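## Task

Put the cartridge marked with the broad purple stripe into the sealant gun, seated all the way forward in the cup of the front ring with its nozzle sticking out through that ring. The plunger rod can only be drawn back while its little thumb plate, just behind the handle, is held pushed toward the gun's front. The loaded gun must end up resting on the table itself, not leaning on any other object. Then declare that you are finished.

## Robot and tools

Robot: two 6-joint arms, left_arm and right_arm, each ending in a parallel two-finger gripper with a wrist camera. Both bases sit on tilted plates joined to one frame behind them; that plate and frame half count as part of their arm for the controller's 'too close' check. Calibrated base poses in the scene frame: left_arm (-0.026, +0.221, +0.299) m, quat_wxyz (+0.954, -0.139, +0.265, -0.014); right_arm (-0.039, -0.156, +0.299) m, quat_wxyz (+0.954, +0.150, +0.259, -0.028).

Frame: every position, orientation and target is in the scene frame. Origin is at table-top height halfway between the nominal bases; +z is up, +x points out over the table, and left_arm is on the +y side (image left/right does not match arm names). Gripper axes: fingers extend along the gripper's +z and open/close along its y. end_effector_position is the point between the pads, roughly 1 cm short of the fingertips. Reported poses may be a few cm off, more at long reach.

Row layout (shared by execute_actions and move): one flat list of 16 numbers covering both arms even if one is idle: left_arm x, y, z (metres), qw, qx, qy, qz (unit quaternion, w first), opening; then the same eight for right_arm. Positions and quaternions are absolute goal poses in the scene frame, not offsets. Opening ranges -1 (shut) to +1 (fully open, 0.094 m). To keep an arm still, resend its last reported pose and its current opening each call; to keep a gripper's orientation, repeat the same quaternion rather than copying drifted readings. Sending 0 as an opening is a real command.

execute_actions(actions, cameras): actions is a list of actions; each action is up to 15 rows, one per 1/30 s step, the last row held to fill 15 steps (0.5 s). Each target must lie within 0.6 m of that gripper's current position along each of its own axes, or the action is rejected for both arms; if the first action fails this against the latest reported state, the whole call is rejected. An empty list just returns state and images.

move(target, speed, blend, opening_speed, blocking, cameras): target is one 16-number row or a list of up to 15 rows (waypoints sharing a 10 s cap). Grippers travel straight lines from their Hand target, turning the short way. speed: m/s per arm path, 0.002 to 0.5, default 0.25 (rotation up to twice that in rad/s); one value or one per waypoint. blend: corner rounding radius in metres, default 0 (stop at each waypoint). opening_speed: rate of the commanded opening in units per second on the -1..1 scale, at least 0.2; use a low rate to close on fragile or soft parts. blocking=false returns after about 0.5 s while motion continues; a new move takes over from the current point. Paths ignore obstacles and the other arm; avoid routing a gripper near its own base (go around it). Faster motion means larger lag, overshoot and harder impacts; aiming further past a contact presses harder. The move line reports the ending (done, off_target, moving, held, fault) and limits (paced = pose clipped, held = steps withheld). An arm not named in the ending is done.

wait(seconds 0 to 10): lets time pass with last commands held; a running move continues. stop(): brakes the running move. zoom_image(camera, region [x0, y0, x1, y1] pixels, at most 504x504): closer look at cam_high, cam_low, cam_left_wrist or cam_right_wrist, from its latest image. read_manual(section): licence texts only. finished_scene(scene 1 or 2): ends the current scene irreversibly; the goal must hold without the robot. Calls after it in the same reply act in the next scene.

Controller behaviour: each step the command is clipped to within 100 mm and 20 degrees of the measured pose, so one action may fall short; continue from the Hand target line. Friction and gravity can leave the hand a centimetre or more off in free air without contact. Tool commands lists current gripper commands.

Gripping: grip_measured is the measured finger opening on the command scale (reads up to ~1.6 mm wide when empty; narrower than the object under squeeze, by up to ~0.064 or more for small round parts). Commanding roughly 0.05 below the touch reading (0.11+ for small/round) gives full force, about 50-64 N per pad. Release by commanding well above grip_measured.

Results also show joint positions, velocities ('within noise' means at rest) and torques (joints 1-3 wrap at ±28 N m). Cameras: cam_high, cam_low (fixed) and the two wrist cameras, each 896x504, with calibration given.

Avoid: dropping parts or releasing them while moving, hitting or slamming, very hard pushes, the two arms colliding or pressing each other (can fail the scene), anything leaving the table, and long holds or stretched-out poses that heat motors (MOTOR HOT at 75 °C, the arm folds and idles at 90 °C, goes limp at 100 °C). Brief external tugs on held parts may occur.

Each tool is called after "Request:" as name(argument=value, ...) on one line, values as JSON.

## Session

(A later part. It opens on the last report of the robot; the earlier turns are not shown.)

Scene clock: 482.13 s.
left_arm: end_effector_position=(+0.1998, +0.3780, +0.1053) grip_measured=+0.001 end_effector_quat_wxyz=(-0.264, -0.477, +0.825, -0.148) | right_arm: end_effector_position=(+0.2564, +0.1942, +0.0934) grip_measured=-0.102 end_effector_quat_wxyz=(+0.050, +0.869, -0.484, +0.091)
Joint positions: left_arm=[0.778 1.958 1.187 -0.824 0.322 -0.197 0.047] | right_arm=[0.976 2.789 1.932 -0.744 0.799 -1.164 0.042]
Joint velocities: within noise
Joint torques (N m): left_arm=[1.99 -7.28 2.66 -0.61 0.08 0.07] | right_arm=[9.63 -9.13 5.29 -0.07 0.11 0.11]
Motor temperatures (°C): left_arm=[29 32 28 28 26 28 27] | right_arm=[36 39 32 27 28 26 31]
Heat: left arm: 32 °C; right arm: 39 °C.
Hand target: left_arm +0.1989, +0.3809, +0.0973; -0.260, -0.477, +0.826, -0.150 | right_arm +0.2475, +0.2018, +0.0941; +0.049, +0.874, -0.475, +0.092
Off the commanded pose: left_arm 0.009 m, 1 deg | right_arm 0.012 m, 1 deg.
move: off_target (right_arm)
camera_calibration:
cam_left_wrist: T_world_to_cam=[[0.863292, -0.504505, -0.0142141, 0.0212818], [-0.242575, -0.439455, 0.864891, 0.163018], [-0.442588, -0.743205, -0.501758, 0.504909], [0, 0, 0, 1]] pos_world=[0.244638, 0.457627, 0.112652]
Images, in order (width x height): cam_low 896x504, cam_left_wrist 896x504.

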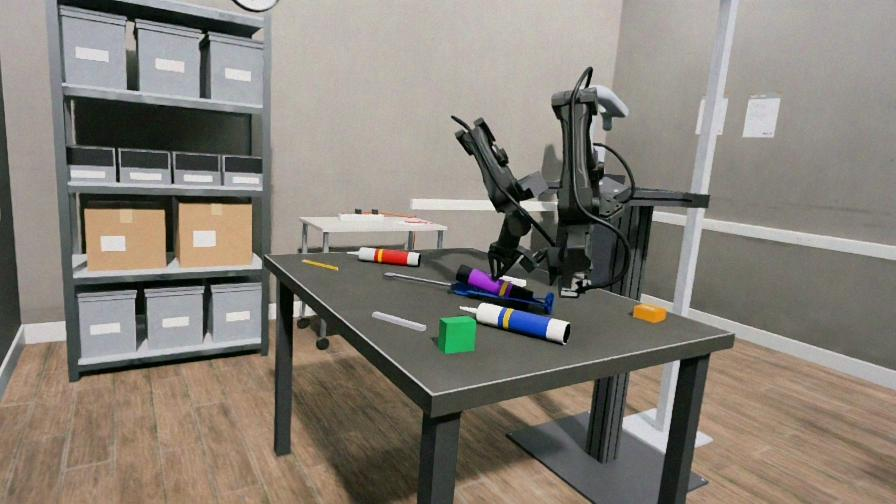

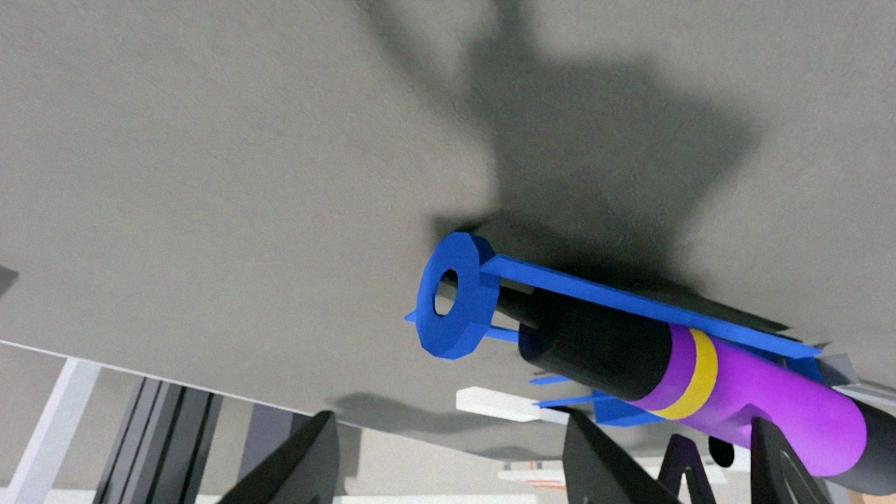

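Request:
execute_actions(actions=[])

Request:
zoom_image(camera="cam_left_wrist", region=[250, 100, 750, 500])

Scene clock: 512.30 s.
left_arm: end_effector_position=(+0.1998, +0.3781, +0.1052) grip_measured=+0.001 end_effector_quat_wxyz=(-0.264, -0.477, +0.825, -0.148) | right_arm: end_effector_position=(+0.2564, +0.1940, +0.0934) grip_measured=-0.102 end_effector_quat_wxyz=(+0.050, +0.869, -0.484, +0.091)
Joint positions: left_arm=[0.778 1.958 1.187 -0.823 0.322 -0.197 0.047] | right_arm=[0.976 2.789 1.932 -0.744 0.799 -1.164 0.042]
Joint velocities: within noise
Joint torques (N m): left_arm=[2.15 -7.41 2.52 -0.6 0.06 0.1] | right_arm=[9.7 -9.13 5.27 -0.06 0.12 0.08]
Motor temperatures (°C): left_arm=[29 32 28 28 26 28 27] | right_arm=[36 38 32 27 28 26 29]
Heat: left arm: 32 °C; right arm: 38 °C.
Hand target: left_arm +0.1989, +0.3809, +0.0972; -0.260, -0.477, +0.826, -0.150 | right_arm +0.2475, +0.2018, +0.0941; +0.049, +0.874, -0.475, +0.092
Tool commands: left_gripper/opening=+0.0 right_gripper/opening=-0.1
Off the commanded pose: left_arm 0.009 m, 1 deg | right_arm 0.012 m, 1 deg.
camera_calibration:
cam_left_wrist: T_world_to_cam=[[0.863265, -0.504554, -0.0140878, 0.0212743], [-0.242851, -0.43965, 0.864714, 0.163247], [-0.442488, -0.743057, -0.502066, 0.504902], [0, 0, 0, 1]] pos_world=[0.244693, 0.457677, 0.112632]
cam_right_wrist: T_world_to_cam=[[0.853852, 0.520491, 0.00510349, -0.320459], [0.411185, -0.680484, 0.606522, 0.00794583], [0.319162, -0.515781, -0.795051, 0.179692], [0, 0, 0, 1]] pos_world=[0.213007, 0.264885, 0.13968]

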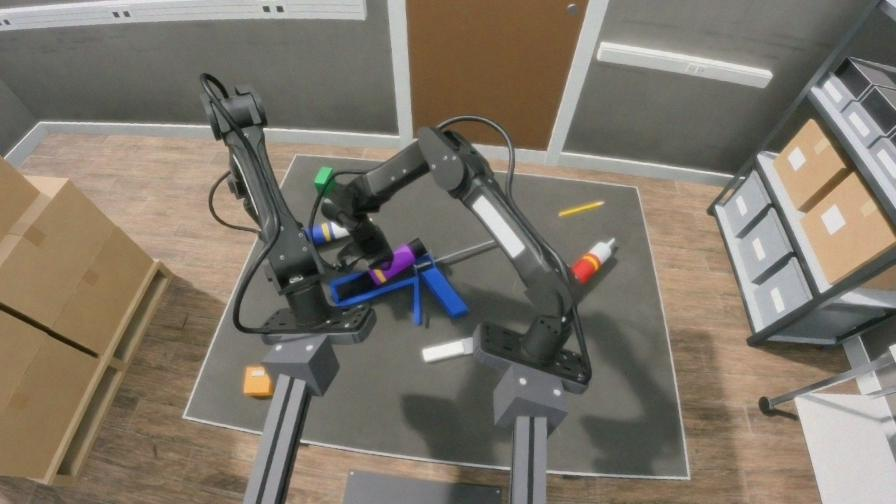

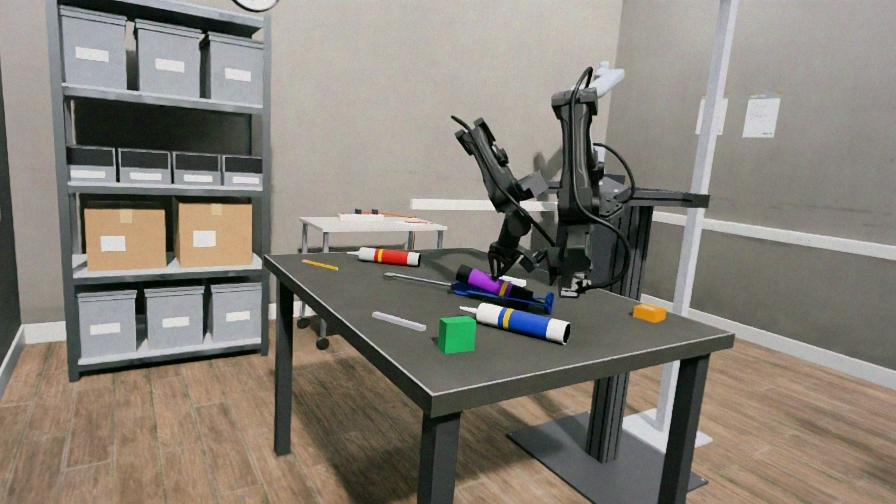

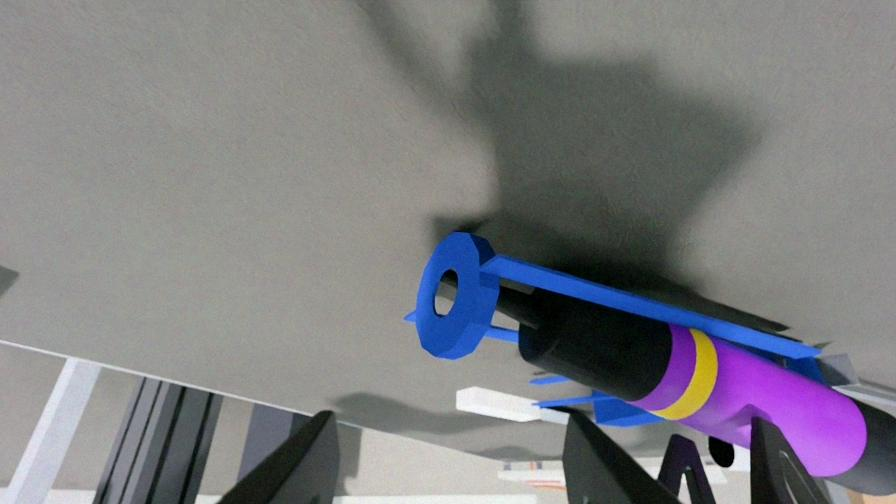

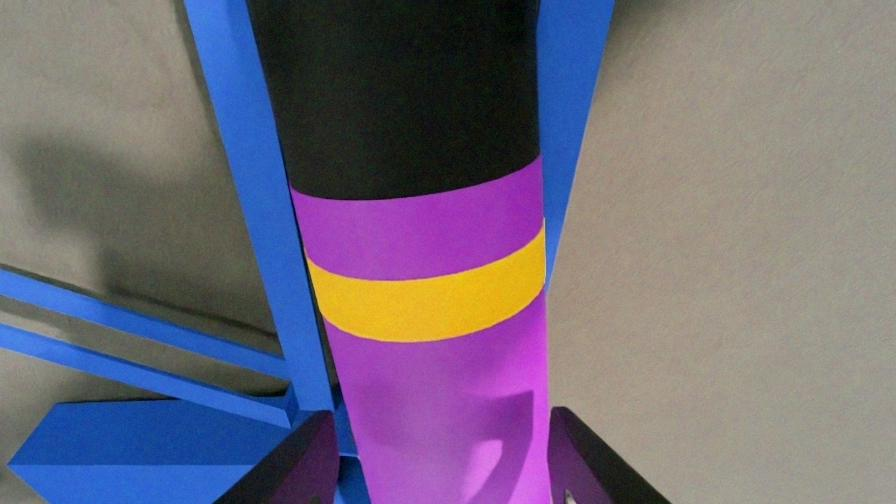

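Scaled by 1.008.

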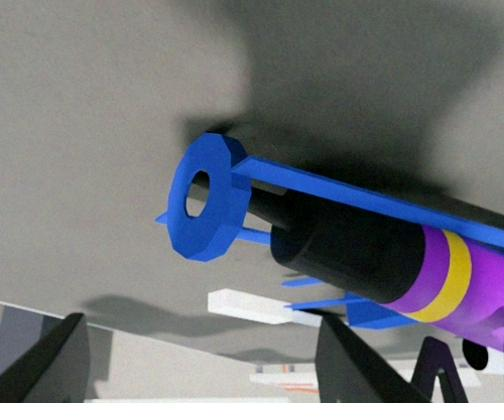

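Request:
zoom_image(camera="cam_left_wrist", region=[400, 220, 560, 370])

Request:
zoom_image(camera="cam_right_wrist", region=[150, 0, 654, 504])

Scaled by 3.150.

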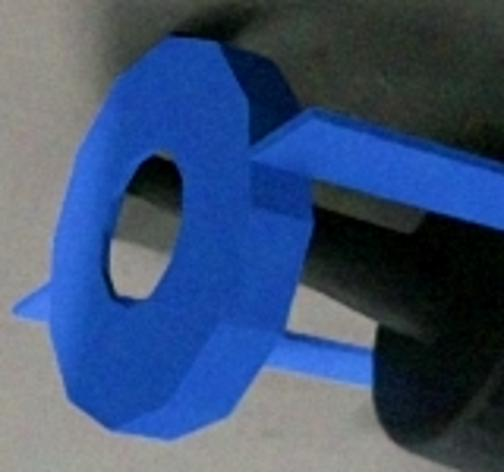

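Scaled by 1.000.

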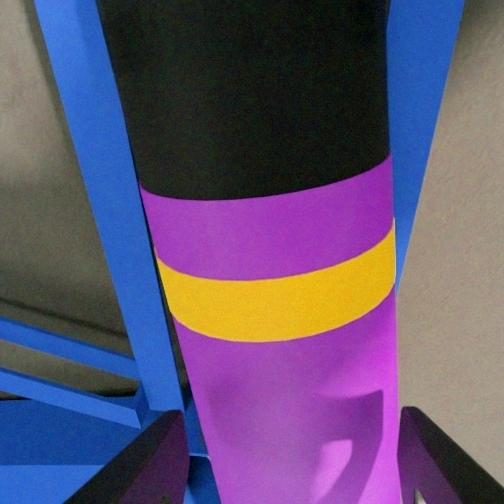

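Request:
move(target=[0.199, 0.381, 0.097, -0.2604, -0.4769, 0.8259, -0.1504, 0, 0.262, 0.178, 0.108, -0.0499, -0.8740, 0.4746, -0.0918, -0.1], speed=0.05, cameras=["cam_left_wrist", "cam_right_wrist"])

Scene clock: 589.33 s.
left_arm: end_effector_position=(+0.1998, +0.3781, +0.1052) grip_measured=+0.001 end_effector_quat_wxyz=(-0.264, -0.477, +0.825, -0.148) | right_arm: end_effector_position=(+0.2535, +0.1782, +0.0995) grip_measured=-0.102 end_effector_quat_wxyz=(+0.060, +0.876, -0.469, +0.090)
Joint positions: left_arm=[0.778 1.958 1.187 -0.823 0.322 -0.197 0.047] | right_arm=[0.97 2.729 1.838 -0.727 0.8 -1.191 0.042]
Joint velocities: within noise
Joint torques (N m): left_arm=[2.11 -7.31 2.65 -0.6 0.11 0.11] | right_arm=[7.6 -12.97 2.24 0.16 0.11 -0.05]
Motor temperatures (°C): left_arm=[29 32 28 28 26 28 27] | right_arm=[37 38 32 27 28 26 28]
Heat: left arm: 32 °C; right arm: 38 °C.
Hand target: left_arm +0.1989, +0.3809, +0.0973; -0.260, -0.477, +0.826, -0.150 | right_arm +0.2619, +0.1779, +0.1078; +0.050, +0.874, -0.475, +0.092
Off the commanded pose: left_arm 0.009 m, 1 deg | right_arm 0.012 m, 1 deg.
move: off_target (right_arm)
camera_calibration:
cam_left_wrist: T_world_to_cam=[[0.863265, -0.504554, -0.0140878, 0.0212743], [-0.242851, -0.43965, 0.864714, 0.163247], [-0.442488, -0.743057, -0.502066, 0.504902], [0, 0, 0, 1]] pos_world=[0.244693, 0.457677, 0.112632]
cam_right_wrist: T_world_to_cam=[[0.837334, 0.54647, -0.0155577, -0.30822], [0.440323, -0.657277, 0.611639, -0.0173992], [0.324017, -0.518997, -0.790984, 0.176154], [0, 0, 0, 1]] pos_world=[0.208668, 0.24842, 0.145182]
Images, in order (width x height): cam_left_wrist 896x504, cam_right_wrist 896x504.

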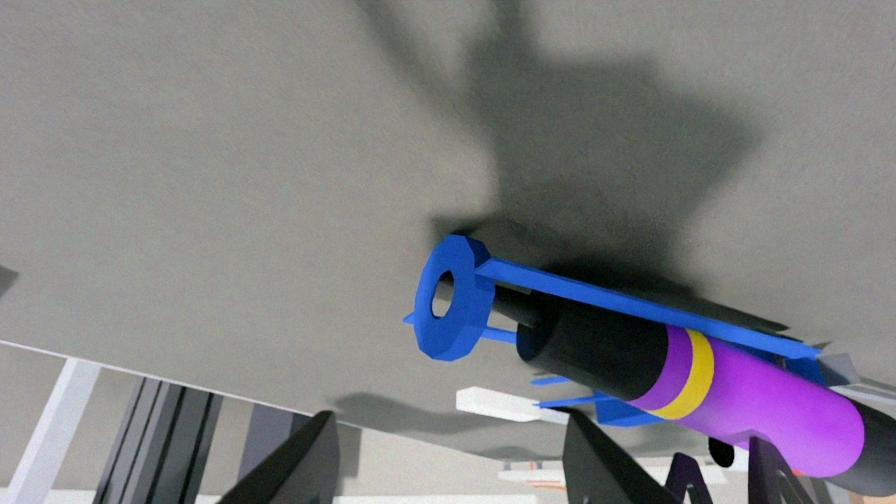

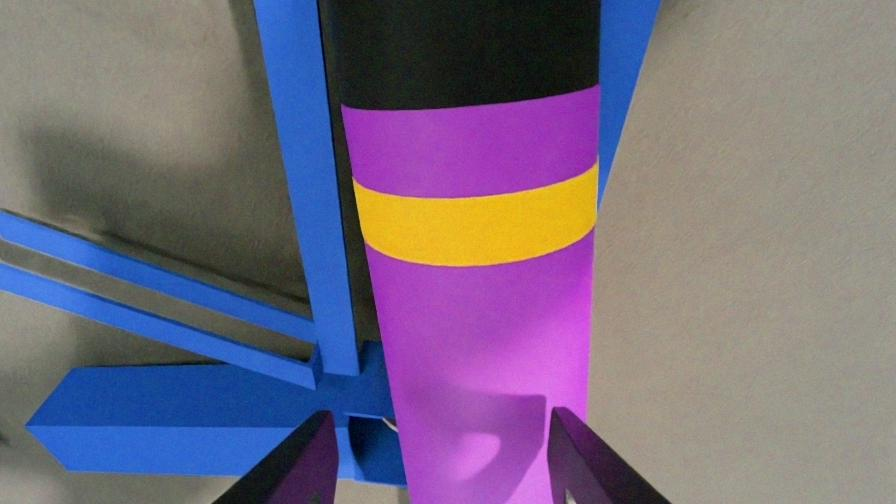

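Request:
zoom_image(camera="cam_left_wrist", region=[480, 250, 896, 504])

Request:
execute_actions(actions=[])

Request:
zoom_image(camera="cam_low", region=[400, 220, 620, 360])

Request:
zoom_image(camera="cam_high", region=[300, 200, 500, 340])

Scaled by 1.212.

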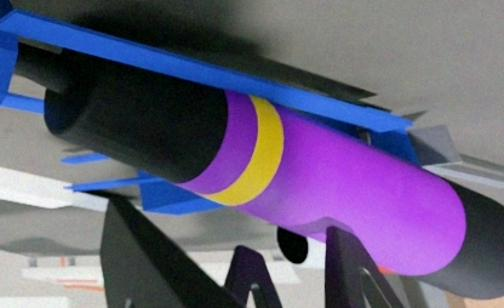

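Scene clock: 608.23 s.
left_arm: end_effector_position=(+0.1998, +0.3781, +0.1052) grip_measured=+0.001 end_effector_quat_wxyz=(-0.264, -0.477, +0.825, -0.148) | right_arm: end_effector_position=(+0.2537, +0.1783, +0.0994) grip_measured=-0.102 end_effector_quat_wxyz=(+0.059, +0.876, -0.469, +0.090)
Joint positions: left_arm=[0.778 1.958 1.187 -0.823 0.322 -0.197 0.047] | right_arm=[0.97 2.729 1.838 -0.726 0.8 -1.192 0.042]
Joint velocities: within noise
Joint torques (N m): left_arm=[2.04 -7.34 2.59 -0.61 0.11 0.08] | right_arm=[7.64 -13.03 2.26 0.15 0.11 -0.06]
Motor temperatures (°C): left_arm=[29 32 28 28 26 28 27] | right_arm=[36 41 32 27 28 26 28]
Heat: left arm: 32 °C; right arm: 41 °C.
Hand target: left_arm +0.1989, +0.3809, +0.0973; -0.260, -0.477, +0.826, -0.150 | right_arm +0.2619, +0.1780, +0.1078; +0.050, +0.874, -0.475, +0.092
Tool commands: left_gripper/opening=+0.0 right_gripper/opening=-0.1
Off the commanded pose: left_arm 0.009 m, 1 deg | right_arm 0.012 m, 1 deg.
camera_calibration:
cam_left_wrist: T_world_to_cam=[[0.863265, -0.504554, -0.0140878, 0.0212743], [-0.242851, -0.43965, 0.864714, 0.163247], [-0.442488, -0.743057, -0.502066, 0.504902], [0, 0, 0, 1]] pos_world=[0.244693, 0.457677, 0.112632]
cam_right_wrist: T_world_to_cam=[[0.837084, 0.546871, -0.0149053, -0.308499], [0.4404, -0.657447, 0.611401, -0.0172884], [0.324558, -0.518358, -0.791181, 0.175958], [0, 0, 0, 1]] pos_world=[0.208745, 0.248552, 0.145186]

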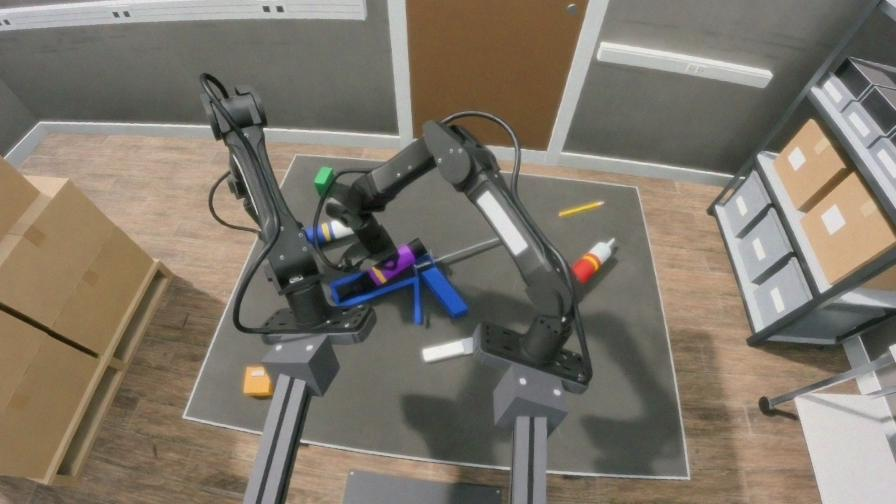

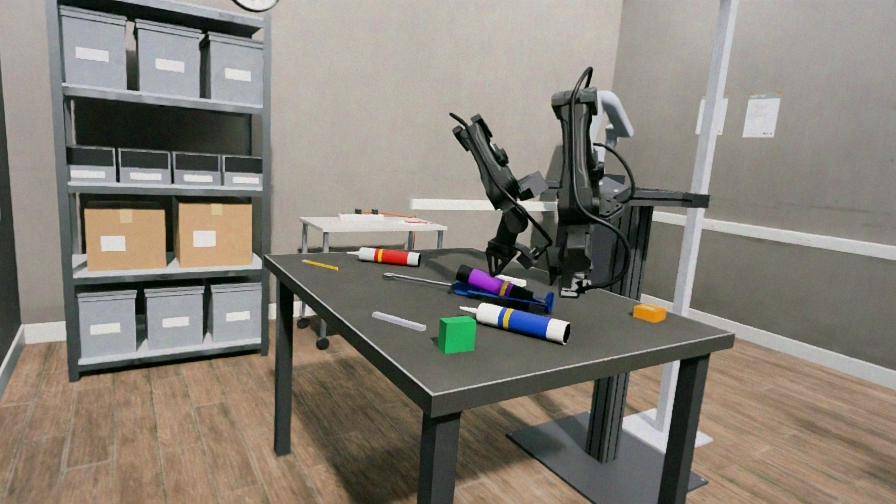

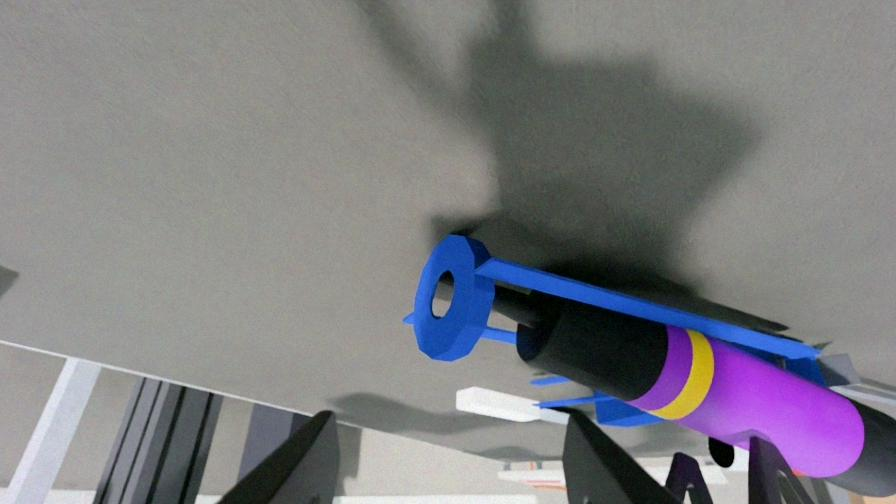

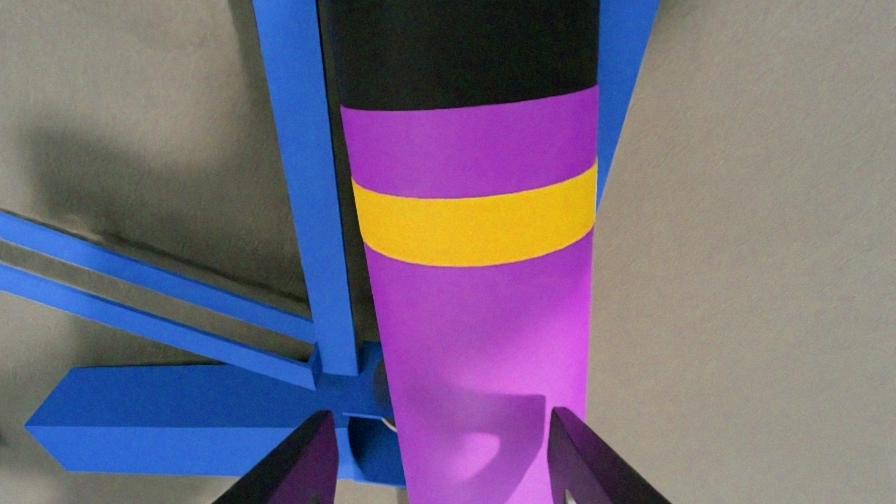

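Scaled by 2.291.

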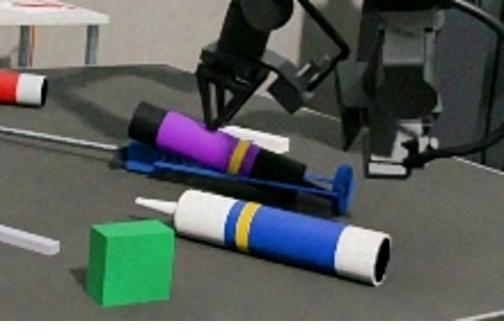

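Scaled by 2.520.

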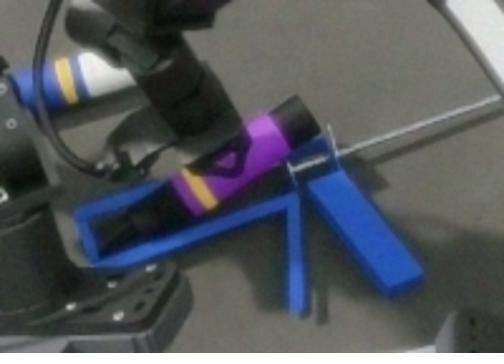

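Request:
move(target=[[0.199, 0.381, 0.097, -0.2604, -0.4769, 0.8259, -0.1504, 0, 0.255, 0.188, 0.125, 0.0499, 0.8740, -0.4746, 0.0918, -0.1],[0.199, 0.381, 0.097, -0.2604, -0.4769, 0.8259, -0.1504, 0, 0.250, 0.196, 0.127, 0.0534,0.8921,-0.4351,0.1095, 0.4]], speed=0.05, cameras=["cam_left_wrist", "cam_right_wrist"])

Scene clock: 659.20 s.
left_arm: end_effector_position=(+0.1999, +0.3781, +0.1052) grip_measured=+0.001 end_effector_quat_wxyz=(-0.264, -0.477, +0.825, -0.148) | right_arm: end_effector_position=(+0.2536, +0.1851, +0.1182) grip_measured=+0.397 end_effector_quat_wxyz=(+0.062, +0.886, -0.448, +0.104)
Joint positions: left_arm=[0.778 1.958 1.187 -0.823 0.322 -0.197 0.047] | right_arm=[1.009 2.729 1.883 -0.809 0.829 -1.183 0.066]
Joint velocities: within noise
Joint torques (N m): left_arm=[2.15 -7.25 2.65 -0.59 0.11 0.07] | right_arm=[10.18 -10.15 5.45 -0.08 0.19 -0.07]
Motor temperatures (°C): left_arm=[29 32 28 28 26 28 27] | right_arm=[36 43 31 27 28 26 27]
Heat: left arm: 32 °C; right arm: 43 °C.
Hand target: left_arm +0.1989, +0.3809, +0.0972; -0.260, -0.477, +0.826, -0.150 | right_arm +0.2499, +0.1958, +0.1269; +0.053, +0.892, -0.435, +0.109
Off the commanded pose: left_arm 0.009 m, 0 deg | right_arm 0.014 m, 2 deg.
move: off_target (right_arm); target 2's new opening was sent with right_arm's hand 0.014 m and 2 deg from that target
camera_calibration:
cam_left_wrist: T_world_to_cam=[[0.863239, -0.504602, -0.0139615, 0.0212669], [-0.243127, -0.439845, 0.864538, 0.163475], [-0.442389, -0.742908, -0.502374, 0.504896], [0, 0, 0, 1]] pos_world=[0.244747, 0.457727, 0.112613]
cam_right_wrist: T_world_to_cam=[[0.810782, 0.585234, -0.0116002, -0.31266], [0.45914, -0.62355, 0.632752, -0.0377861], [0.363075, -0.51835, -0.774267, 0.182564], [0, 0, 0, 1]] pos_world=[0.204564, 0.25405, 0.161636]
Images, in order (width x height): cam_left_wrist 896x504, cam_right_wrist 896x504.

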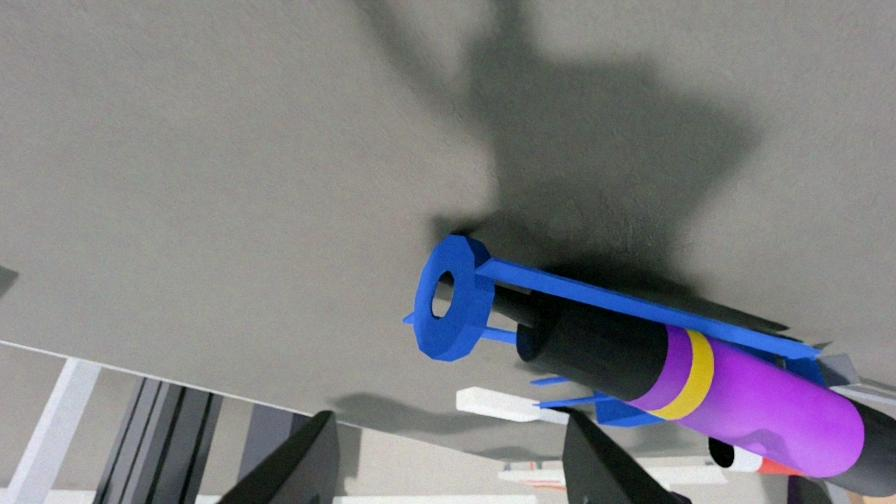

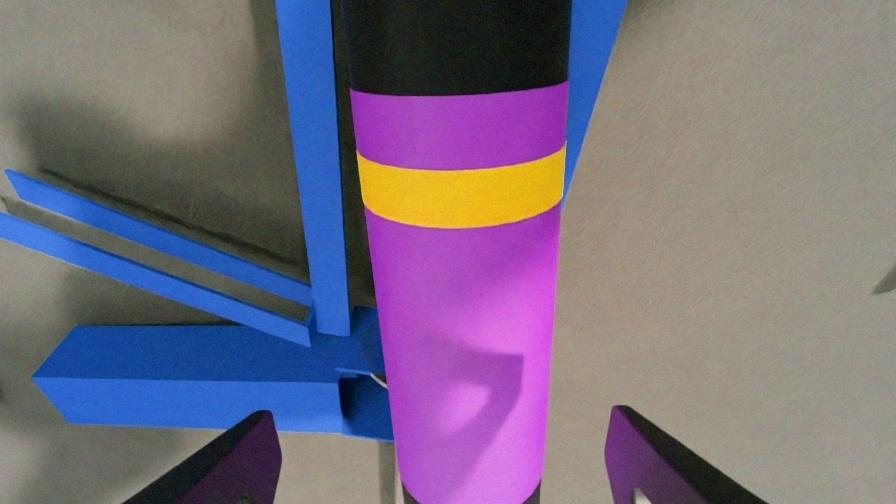

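Request:
move(target=[[0.199, 0.381, 0.097, -0.2604, -0.4769, 0.8259, -0.1504, 0, 0.248, 0.206, 0.126, 0.0512,0.8995,-0.4194,0.1099, 0.4],[0.199, 0.381, 0.097, -0.2604, -0.4769, 0.8259, -0.1504, 0, 0.254, 0.198, 0.094, 0.0512,0.8995,-0.4194,0.1099, 0.4]], speed=0.06, cameras=["cam_left_wrist", "cam_right_wrist"])

Scene clock: 676.80 s.
left_arm: end_effector_position=(+0.1999, +0.3781, +0.1052) grip_measured=+0.001 end_effector_quat_wxyz=(-0.264, -0.477, +0.825, -0.148) | right_arm: end_effector_position=(+0.2624, +0.1992, +0.1021) grip_measured=+0.397 end_effector_quat_wxyz=(+0.044, +0.896, -0.429, +0.108)
Joint positions: left_arm=[0.778 1.958 1.187 -0.823 0.322 -0.197 0.047] | right_arm=[0.993 2.779 1.928 -0.726 0.834 -1.289 0.066]
Joint velocities: within noise
Joint torques (N m): left_arm=[2.15 -7.25 2.5 -0.59 0.11 0.08] | right_arm=[8.1 -9.26 2.92 0.22 0.21 -0.05]
Motor temperatures (°C): left_arm=[29 32 28 28 26 28 27] | right_arm=[37 41 32 27 28 26 27]
Heat: left arm: 32 °C; right arm: 41 °C.
Hand target: left_arm +0.1989, +0.3809, +0.0973; -0.260, -0.477, +0.826, -0.150 | right_arm +0.2540, +0.1978, +0.0942; +0.051, +0.900, -0.419, +0.110
Off the commanded pose: left_arm 0.009 m, 0 deg | right_arm 0.012 m, 2 deg.
move: off_target (right_arm)
camera_calibration:
cam_left_wrist: T_world_to_cam=[[0.863239, -0.504602, -0.0139615, 0.0212669], [-0.243127, -0.439845, 0.864538, 0.163475], [-0.442389, -0.742908, -0.502374, 0.504896], [0, 0, 0, 1]] pos_world=[0.244747, 0.457727, 0.112613]
cam_right_wrist: T_world_to_cam=[[0.782837, 0.621958, 0.0182972, -0.331237], [0.476512, -0.61816, 0.625152, -0.0277938], [0.400129, -0.480673, -0.780289, 0.157601], [0, 0, 0, 1]] pos_world=[0.209488, 0.264589, 0.14641]
Images, in order (width x height): cam_left_wrist 896x504, cam_right_wrist 896x504.

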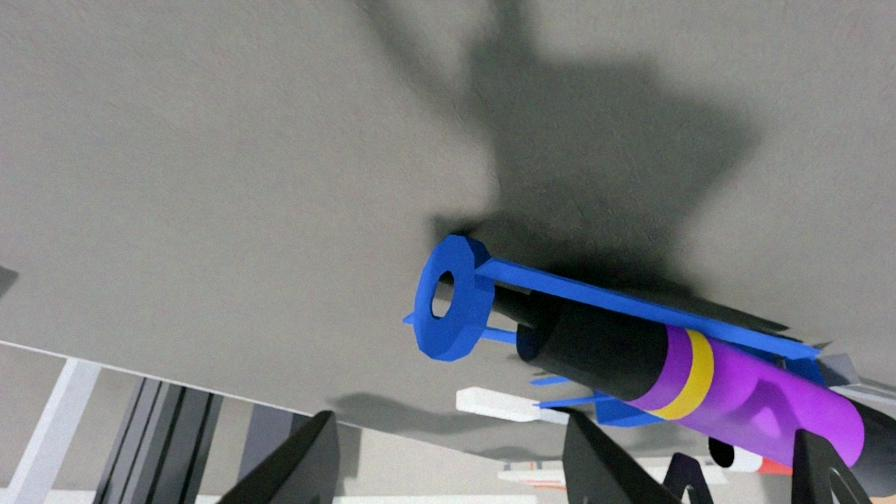

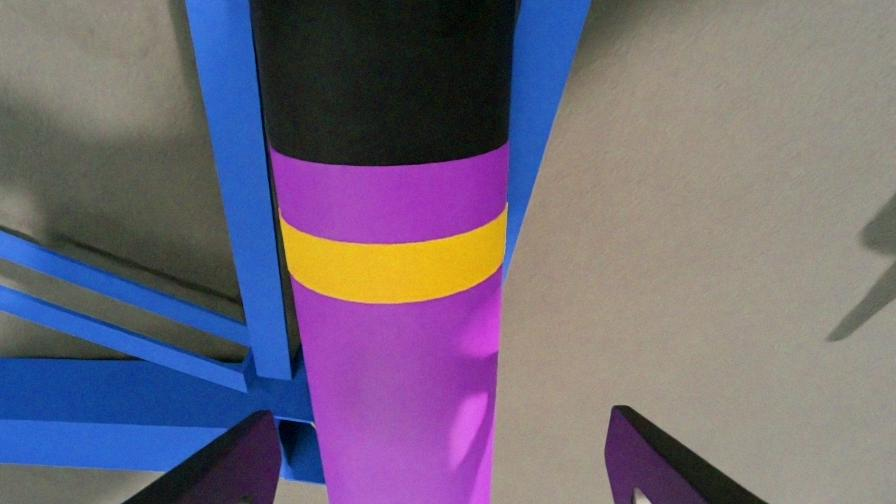

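Request:
move(target=[[0.199, 0.381, 0.097, -0.2604, -0.4769, 0.8259, -0.1504, 0, 0.249, 0.184, 0.094, 0.0512,0.8995,-0.4194,0.1099, 0.4]], speed=0.06, cameras=["cam_left_wrist", "cam_right_wrist"])

Scene clock: 683.87 s.
left_arm: end_effector_position=(+0.1999, +0.3781, +0.1052) grip_measured=+0.001 end_effector_quat_wxyz=(-0.264, -0.477, +0.825, -0.148) | right_arm: end_effector_position=(+0.2398, +0.1851, +0.0859) grip_measured=+0.398 end_effector_quat_wxyz=(+0.059, +0.902, -0.414, +0.107)
Joint positions: left_arm=[0.778 1.958 1.187 -0.823 0.322 -0.197 0.047] | right_arm=[0.991 2.777 1.819 -0.654 0.838 -1.3 0.066]
Joint velocities: within noise
Joint torques (N m): left_arm=[2.13 -7.28 2.52 -0.59 0.1 0.06] | right_arm=[7.42 -12.92 2.13 0.14 0.17 -0.01]
Motor temperatures (°C): left_arm=[29 32 28 28 26 28 27] | right_arm=[37 41 32 27 28 26 27]
Heat: left arm: 32 °C; right arm: 41 °C.
Hand target: left_arm +0.1989, +0.3809, +0.0973; -0.260, -0.477, +0.826, -0.150 | right_arm +0.2490, +0.1840, +0.0939; +0.051, +0.900, -0.420, +0.110
Off the commanded pose: left_arm 0.009 m, 0 deg | right_arm 0.012 m, 1 deg.
move: off_target (right_arm)
camera_calibration:
cam_left_wrist: T_world_to_cam=[[0.863239, -0.504602, -0.0139615, 0.0212669], [-0.243127, -0.439845, 0.864538, 0.163475], [-0.442389, -0.742908, -0.502374, 0.504896], [0, 0, 0, 1]] pos_world=[0.244747, 0.457727, 0.112613]
cam_right_wrist: T_world_to_cam=[[0.764066, 0.645009, -0.0129131, -0.301547], [0.50517, -0.585726, 0.63382, -0.0291723], [0.401256, -0.490803, -0.773373, 0.148197], [0, 0, 0, 1]] pos_world=[0.185674, 0.250149, 0.129208]
Images, in order (width x height): cam_left_wrist 896x504, cam_right_wrist 896x504.

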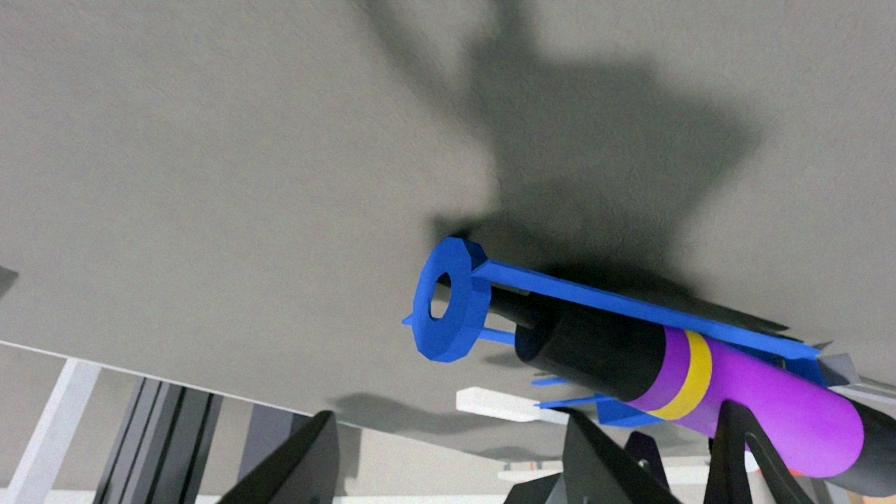

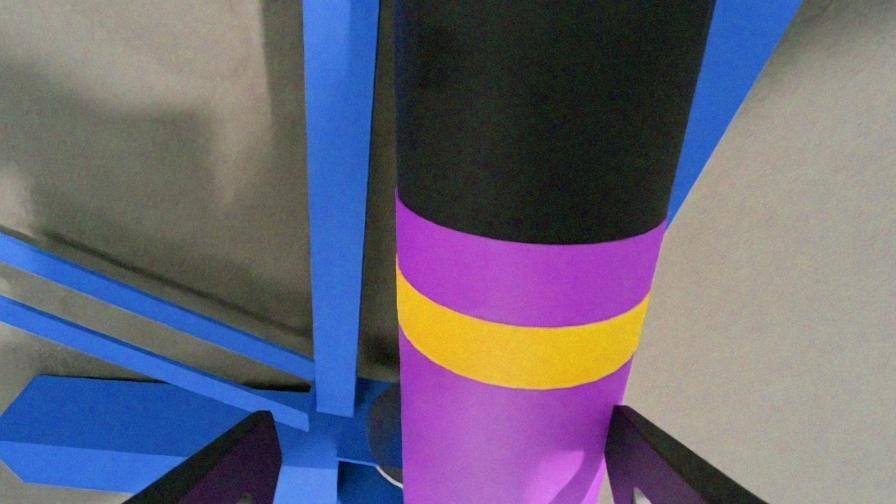

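Request:
move(target=[[0.199, 0.381, 0.097, -0.2604, -0.4769, 0.8259, -0.1504, 0, 0.249, 0.190, 0.118, 0.0512,0.8995,-0.4194,0.1099, 0.4],[0.199, 0.381, 0.097, -0.2604, -0.4769, 0.8259, -0.1504, 0, 0.259, 0.192, 0.109, 0.0512,0.8995,-0.4194,0.1099, 0.4]], speed=0.06, cameras=["cam_left_wrist", "cam_right_wrist"])

Scene clock: 697.07 s.
left_arm: end_effector_position=(+0.1999, +0.3781, +0.1052) grip_measured=+0.001 end_effector_quat_wxyz=(-0.264, -0.477, +0.825, -0.148) | right_arm: end_effector_position=(+0.2555, +0.1873, +0.1019) grip_measured=+0.398 end_effector_quat_wxyz=(+0.056, +0.898, -0.424, +0.108)
Joint positions: left_arm=[0.778 1.958 1.187 -0.823 0.322 -0.197 0.047] | right_arm=[0.991 2.753 1.87 -0.725 0.838 -1.282 0.066]
Joint velocities: within noise
Joint torques (N m): left_arm=[2.11 -7.28 2.65 -0.56 0.11 0.06] | right_arm=[8.59 -11.07 4.98 -0.04 0.17 -0.07]
Motor temperatures (°C): left_arm=[29 32 28 28 26 28 27] | right_arm=[37 44 32 27 28 26 27]
Heat: left arm: 32 °C; right arm: 44 °C.
Hand target: left_arm +0.1989, +0.3809, +0.0973; -0.260, -0.477, +0.826, -0.150 | right_arm +0.2590, +0.1920, +0.1090; +0.051, +0.900, -0.420, +0.110
Off the commanded pose: left_arm 0.009 m, 0 deg | right_arm 0.009 m, 1 deg.
move: done
camera_calibration:
cam_left_wrist: T_world_to_cam=[[0.863239, -0.504602, -0.0139615, 0.0212669], [-0.243127, -0.439845, 0.864538, 0.163475], [-0.442389, -0.742908, -0.502374, 0.504896], [0, 0, 0, 1]] pos_world=[0.244747, 0.457727, 0.112613]
cam_right_wrist: T_world_to_cam=[[0.776824, 0.629694, -0.00543678, -0.315948], [0.489903, -0.598901, 0.633493, -0.0396346], [0.395651, -0.494776, -0.773729, 0.15762], [0, 0, 0, 1]] pos_world=[0.20249, 0.2532, 0.145346]
Images, in order (width x height): cam_left_wrist 896x504, cam_right_wrist 896x504.

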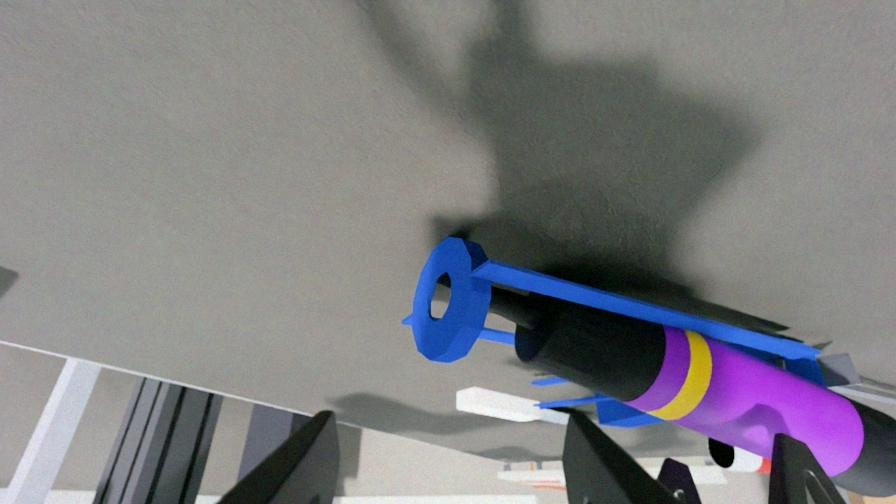

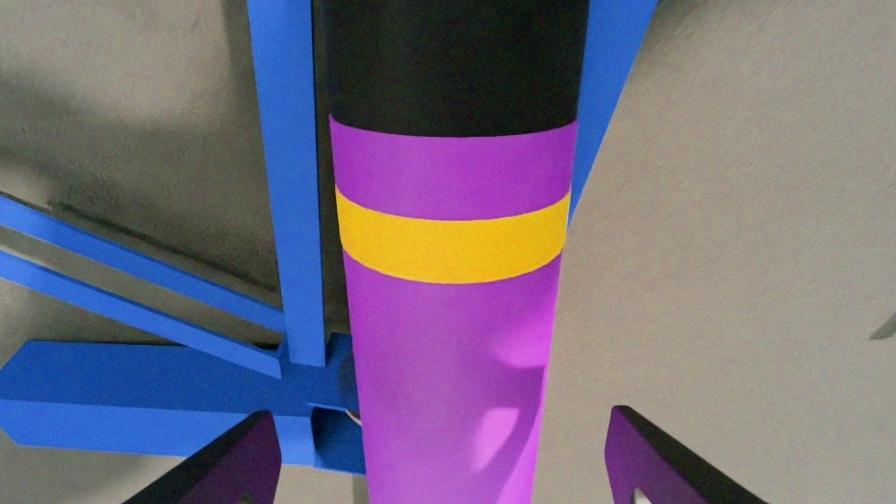

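Request:
move(target=[[0.199, 0.381, 0.097, -0.2604, -0.4769, 0.8259, -0.1504, 0, 0.262, 0.189, 0.094, 0.0512,0.8995,-0.4194,0.1099, 0.4]], speed=0.06, cameras=["cam_left_wrist", "cam_right_wrist"])

Scene clock: 703.37 s.
left_arm: end_effector_position=(+0.1999, +0.3782, +0.1051) grip_measured=+0.001 end_effector_quat_wxyz=(-0.264, -0.477, +0.825, -0.148) | right_arm: end_effector_position=(+0.2625, +0.1862, +0.0972) grip_measured=+0.398 end_effector_quat_wxyz=(+0.053, +0.899, -0.421, +0.108)
Joint positions: left_arm=[0.778 1.958 1.187 -0.823 0.322 -0.197 0.047] | right_arm=[0.974 2.753 1.87 -0.695 0.838 -1.32 0.066]
Joint velocities: within noise
Joint torques (N m): left_arm=[2.07 -7.31 2.66 -0.59 0.09 0.08] | right_arm=[7.8 -9.62 4.44 0.23 0.17 -0.04]
Motor temperatures (°C): left_arm=[29 32 28 28 26 28 27] | right_arm=[37 45 32 27 28 26 27]
Heat: left arm: 32 °C; right arm: 45 °C.
Hand target: left_arm +0.1989, +0.3809, +0.0972; -0.260, -0.477, +0.826, -0.150 | right_arm +0.2620, +0.1889, +0.0941; +0.051, +0.900, -0.420, +0.110
Off the commanded pose: left_arm 0.009 m, 0 deg | right_arm 0.004 m, 0 deg.
move: done
camera_calibration:
cam_left_wrist: T_world_to_cam=[[0.863212, -0.504651, -0.0138353, 0.0212595], [-0.243403, -0.44004, 0.864361, 0.163704], [-0.442289, -0.74276, -0.502682, 0.50489], [0, 0, 0, 1]] pos_world=[0.244802, 0.457777, 0.112593]
cam_right_wrist: T_world_to_cam=[[0.77296, 0.634455, 0.000560157, -0.321198], [0.49163, -0.599513, 0.631573, -0.0408894], [0.40104, -0.487905, -0.775316, 0.148139], [0, 0, 0, 1]] pos_world=[0.208966, 0.25155, 0.140859]
Images, in order (width x height): cam_left_wrist 896x504, cam_right_wrist 896x504.

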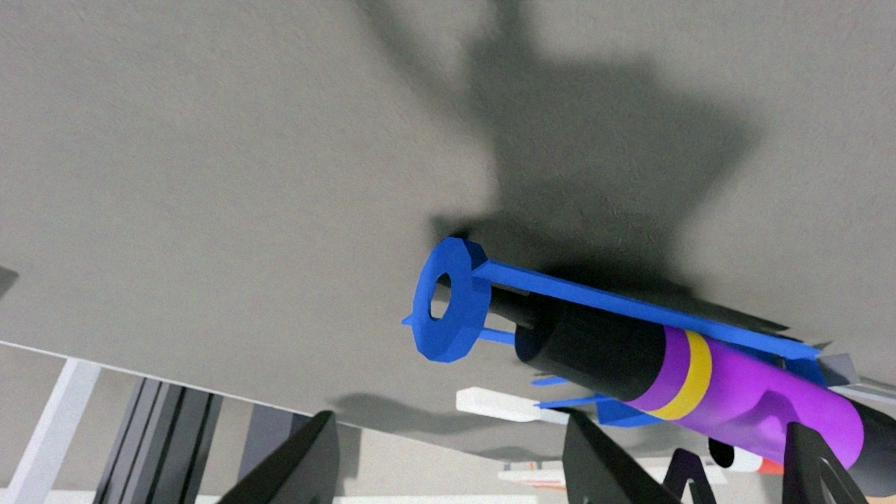

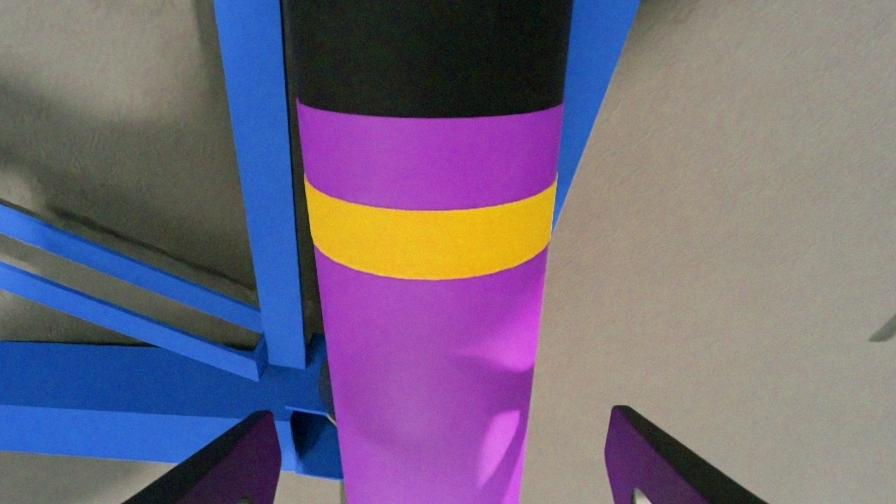

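Request:
move(target=[[0.199, 0.381, 0.097, -0.2604, -0.4769, 0.8259, -0.1504, 0, 0.262, 0.188, 0.083, 0.0512,0.8995,-0.4194,0.1099, 0.4]], speed=0.04, cameras=["cam_left_wrist", "cam_right_wrist"])

Scene clock: 708.63 s.
left_arm: end_effector_position=(+0.1999, +0.3782, +0.1051) grip_measured=+0.001 end_effector_quat_wxyz=(-0.264, -0.477, +0.825, -0.148) | right_arm: end_effector_position=(+0.2654, +0.1865, +0.0895) grip_measured=+0.398 end_effector_quat_wxyz=(+0.049, +0.898, -0.423, +0.109)
Joint positions: left_arm=[0.778 1.958 1.187 -0.823 0.322 -0.197 0.047] | right_arm=[0.961 2.765 1.87 -0.658 0.838 -1.342 0.066]
Joint velocities: within noise
Joint torques (N m): left_arm=[2.11 -7.27 2.51 -0.6 0.09 0.1] | right_arm=[7.61 -9.05 4.33 0.26 0.17 -0.01]
Motor temperatures (°C): left_arm=[29 32 28 28 26 28 27] | right_arm=[37 45 32 27 28 26 27]
Heat: left arm: 32 °C; right arm: 45 °C.
Hand target: left_arm +0.1989, +0.3809, +0.0972; -0.260, -0.477, +0.826, -0.150 | right_arm +0.2619, +0.1878, +0.0831; +0.051, +0.900, -0.419, +0.110
Off the commanded pose: left_arm 0.009 m, 0 deg | right_arm 0.007 m, 1 deg.
move: done
camera_calibration:
cam_left_wrist: T_world_to_cam=[[0.863212, -0.504651, -0.0138353, 0.0212595], [-0.243403, -0.44004, 0.864361, 0.163704], [-0.442289, -0.74276, -0.502682, 0.50489], [0, 0, 0, 1]] pos_world=[0.244802, 0.457777, 0.112593]
cam_right_wrist: T_world_to_cam=[[0.775118, 0.631758, 0.00861356, -0.324409], [0.486297, -0.605242, 0.630236, -0.0345928], [0.40337, -0.484319, -0.776356, 0.139946], [0, 0, 0, 1]] pos_world=[0.211827, 0.251789, 0.133244]
Images, in order (width x height): cam_left_wrist 896x504, cam_right_wrist 896x504.

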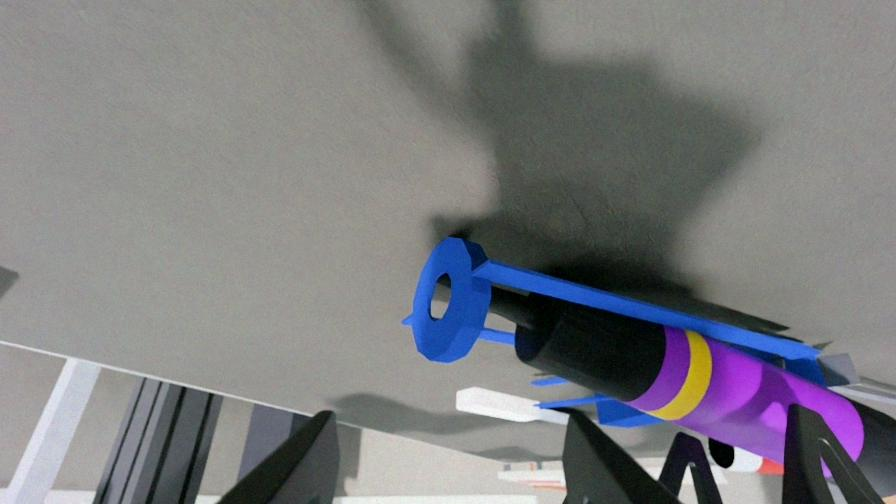

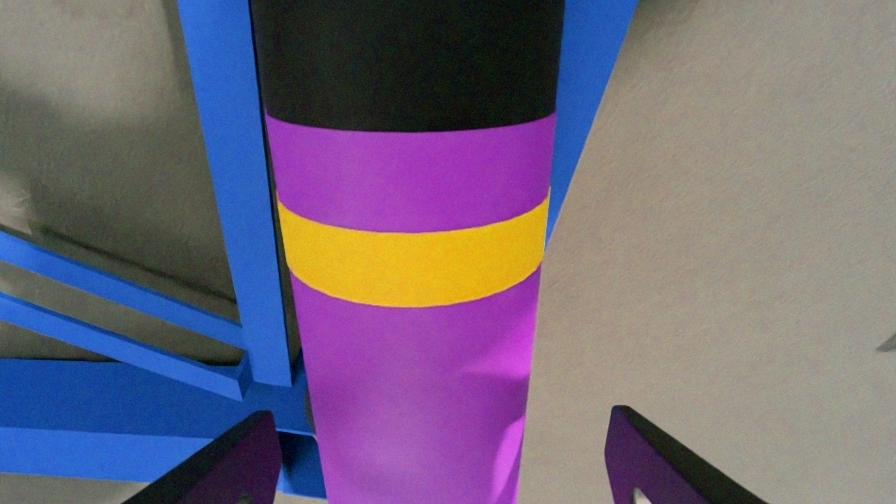

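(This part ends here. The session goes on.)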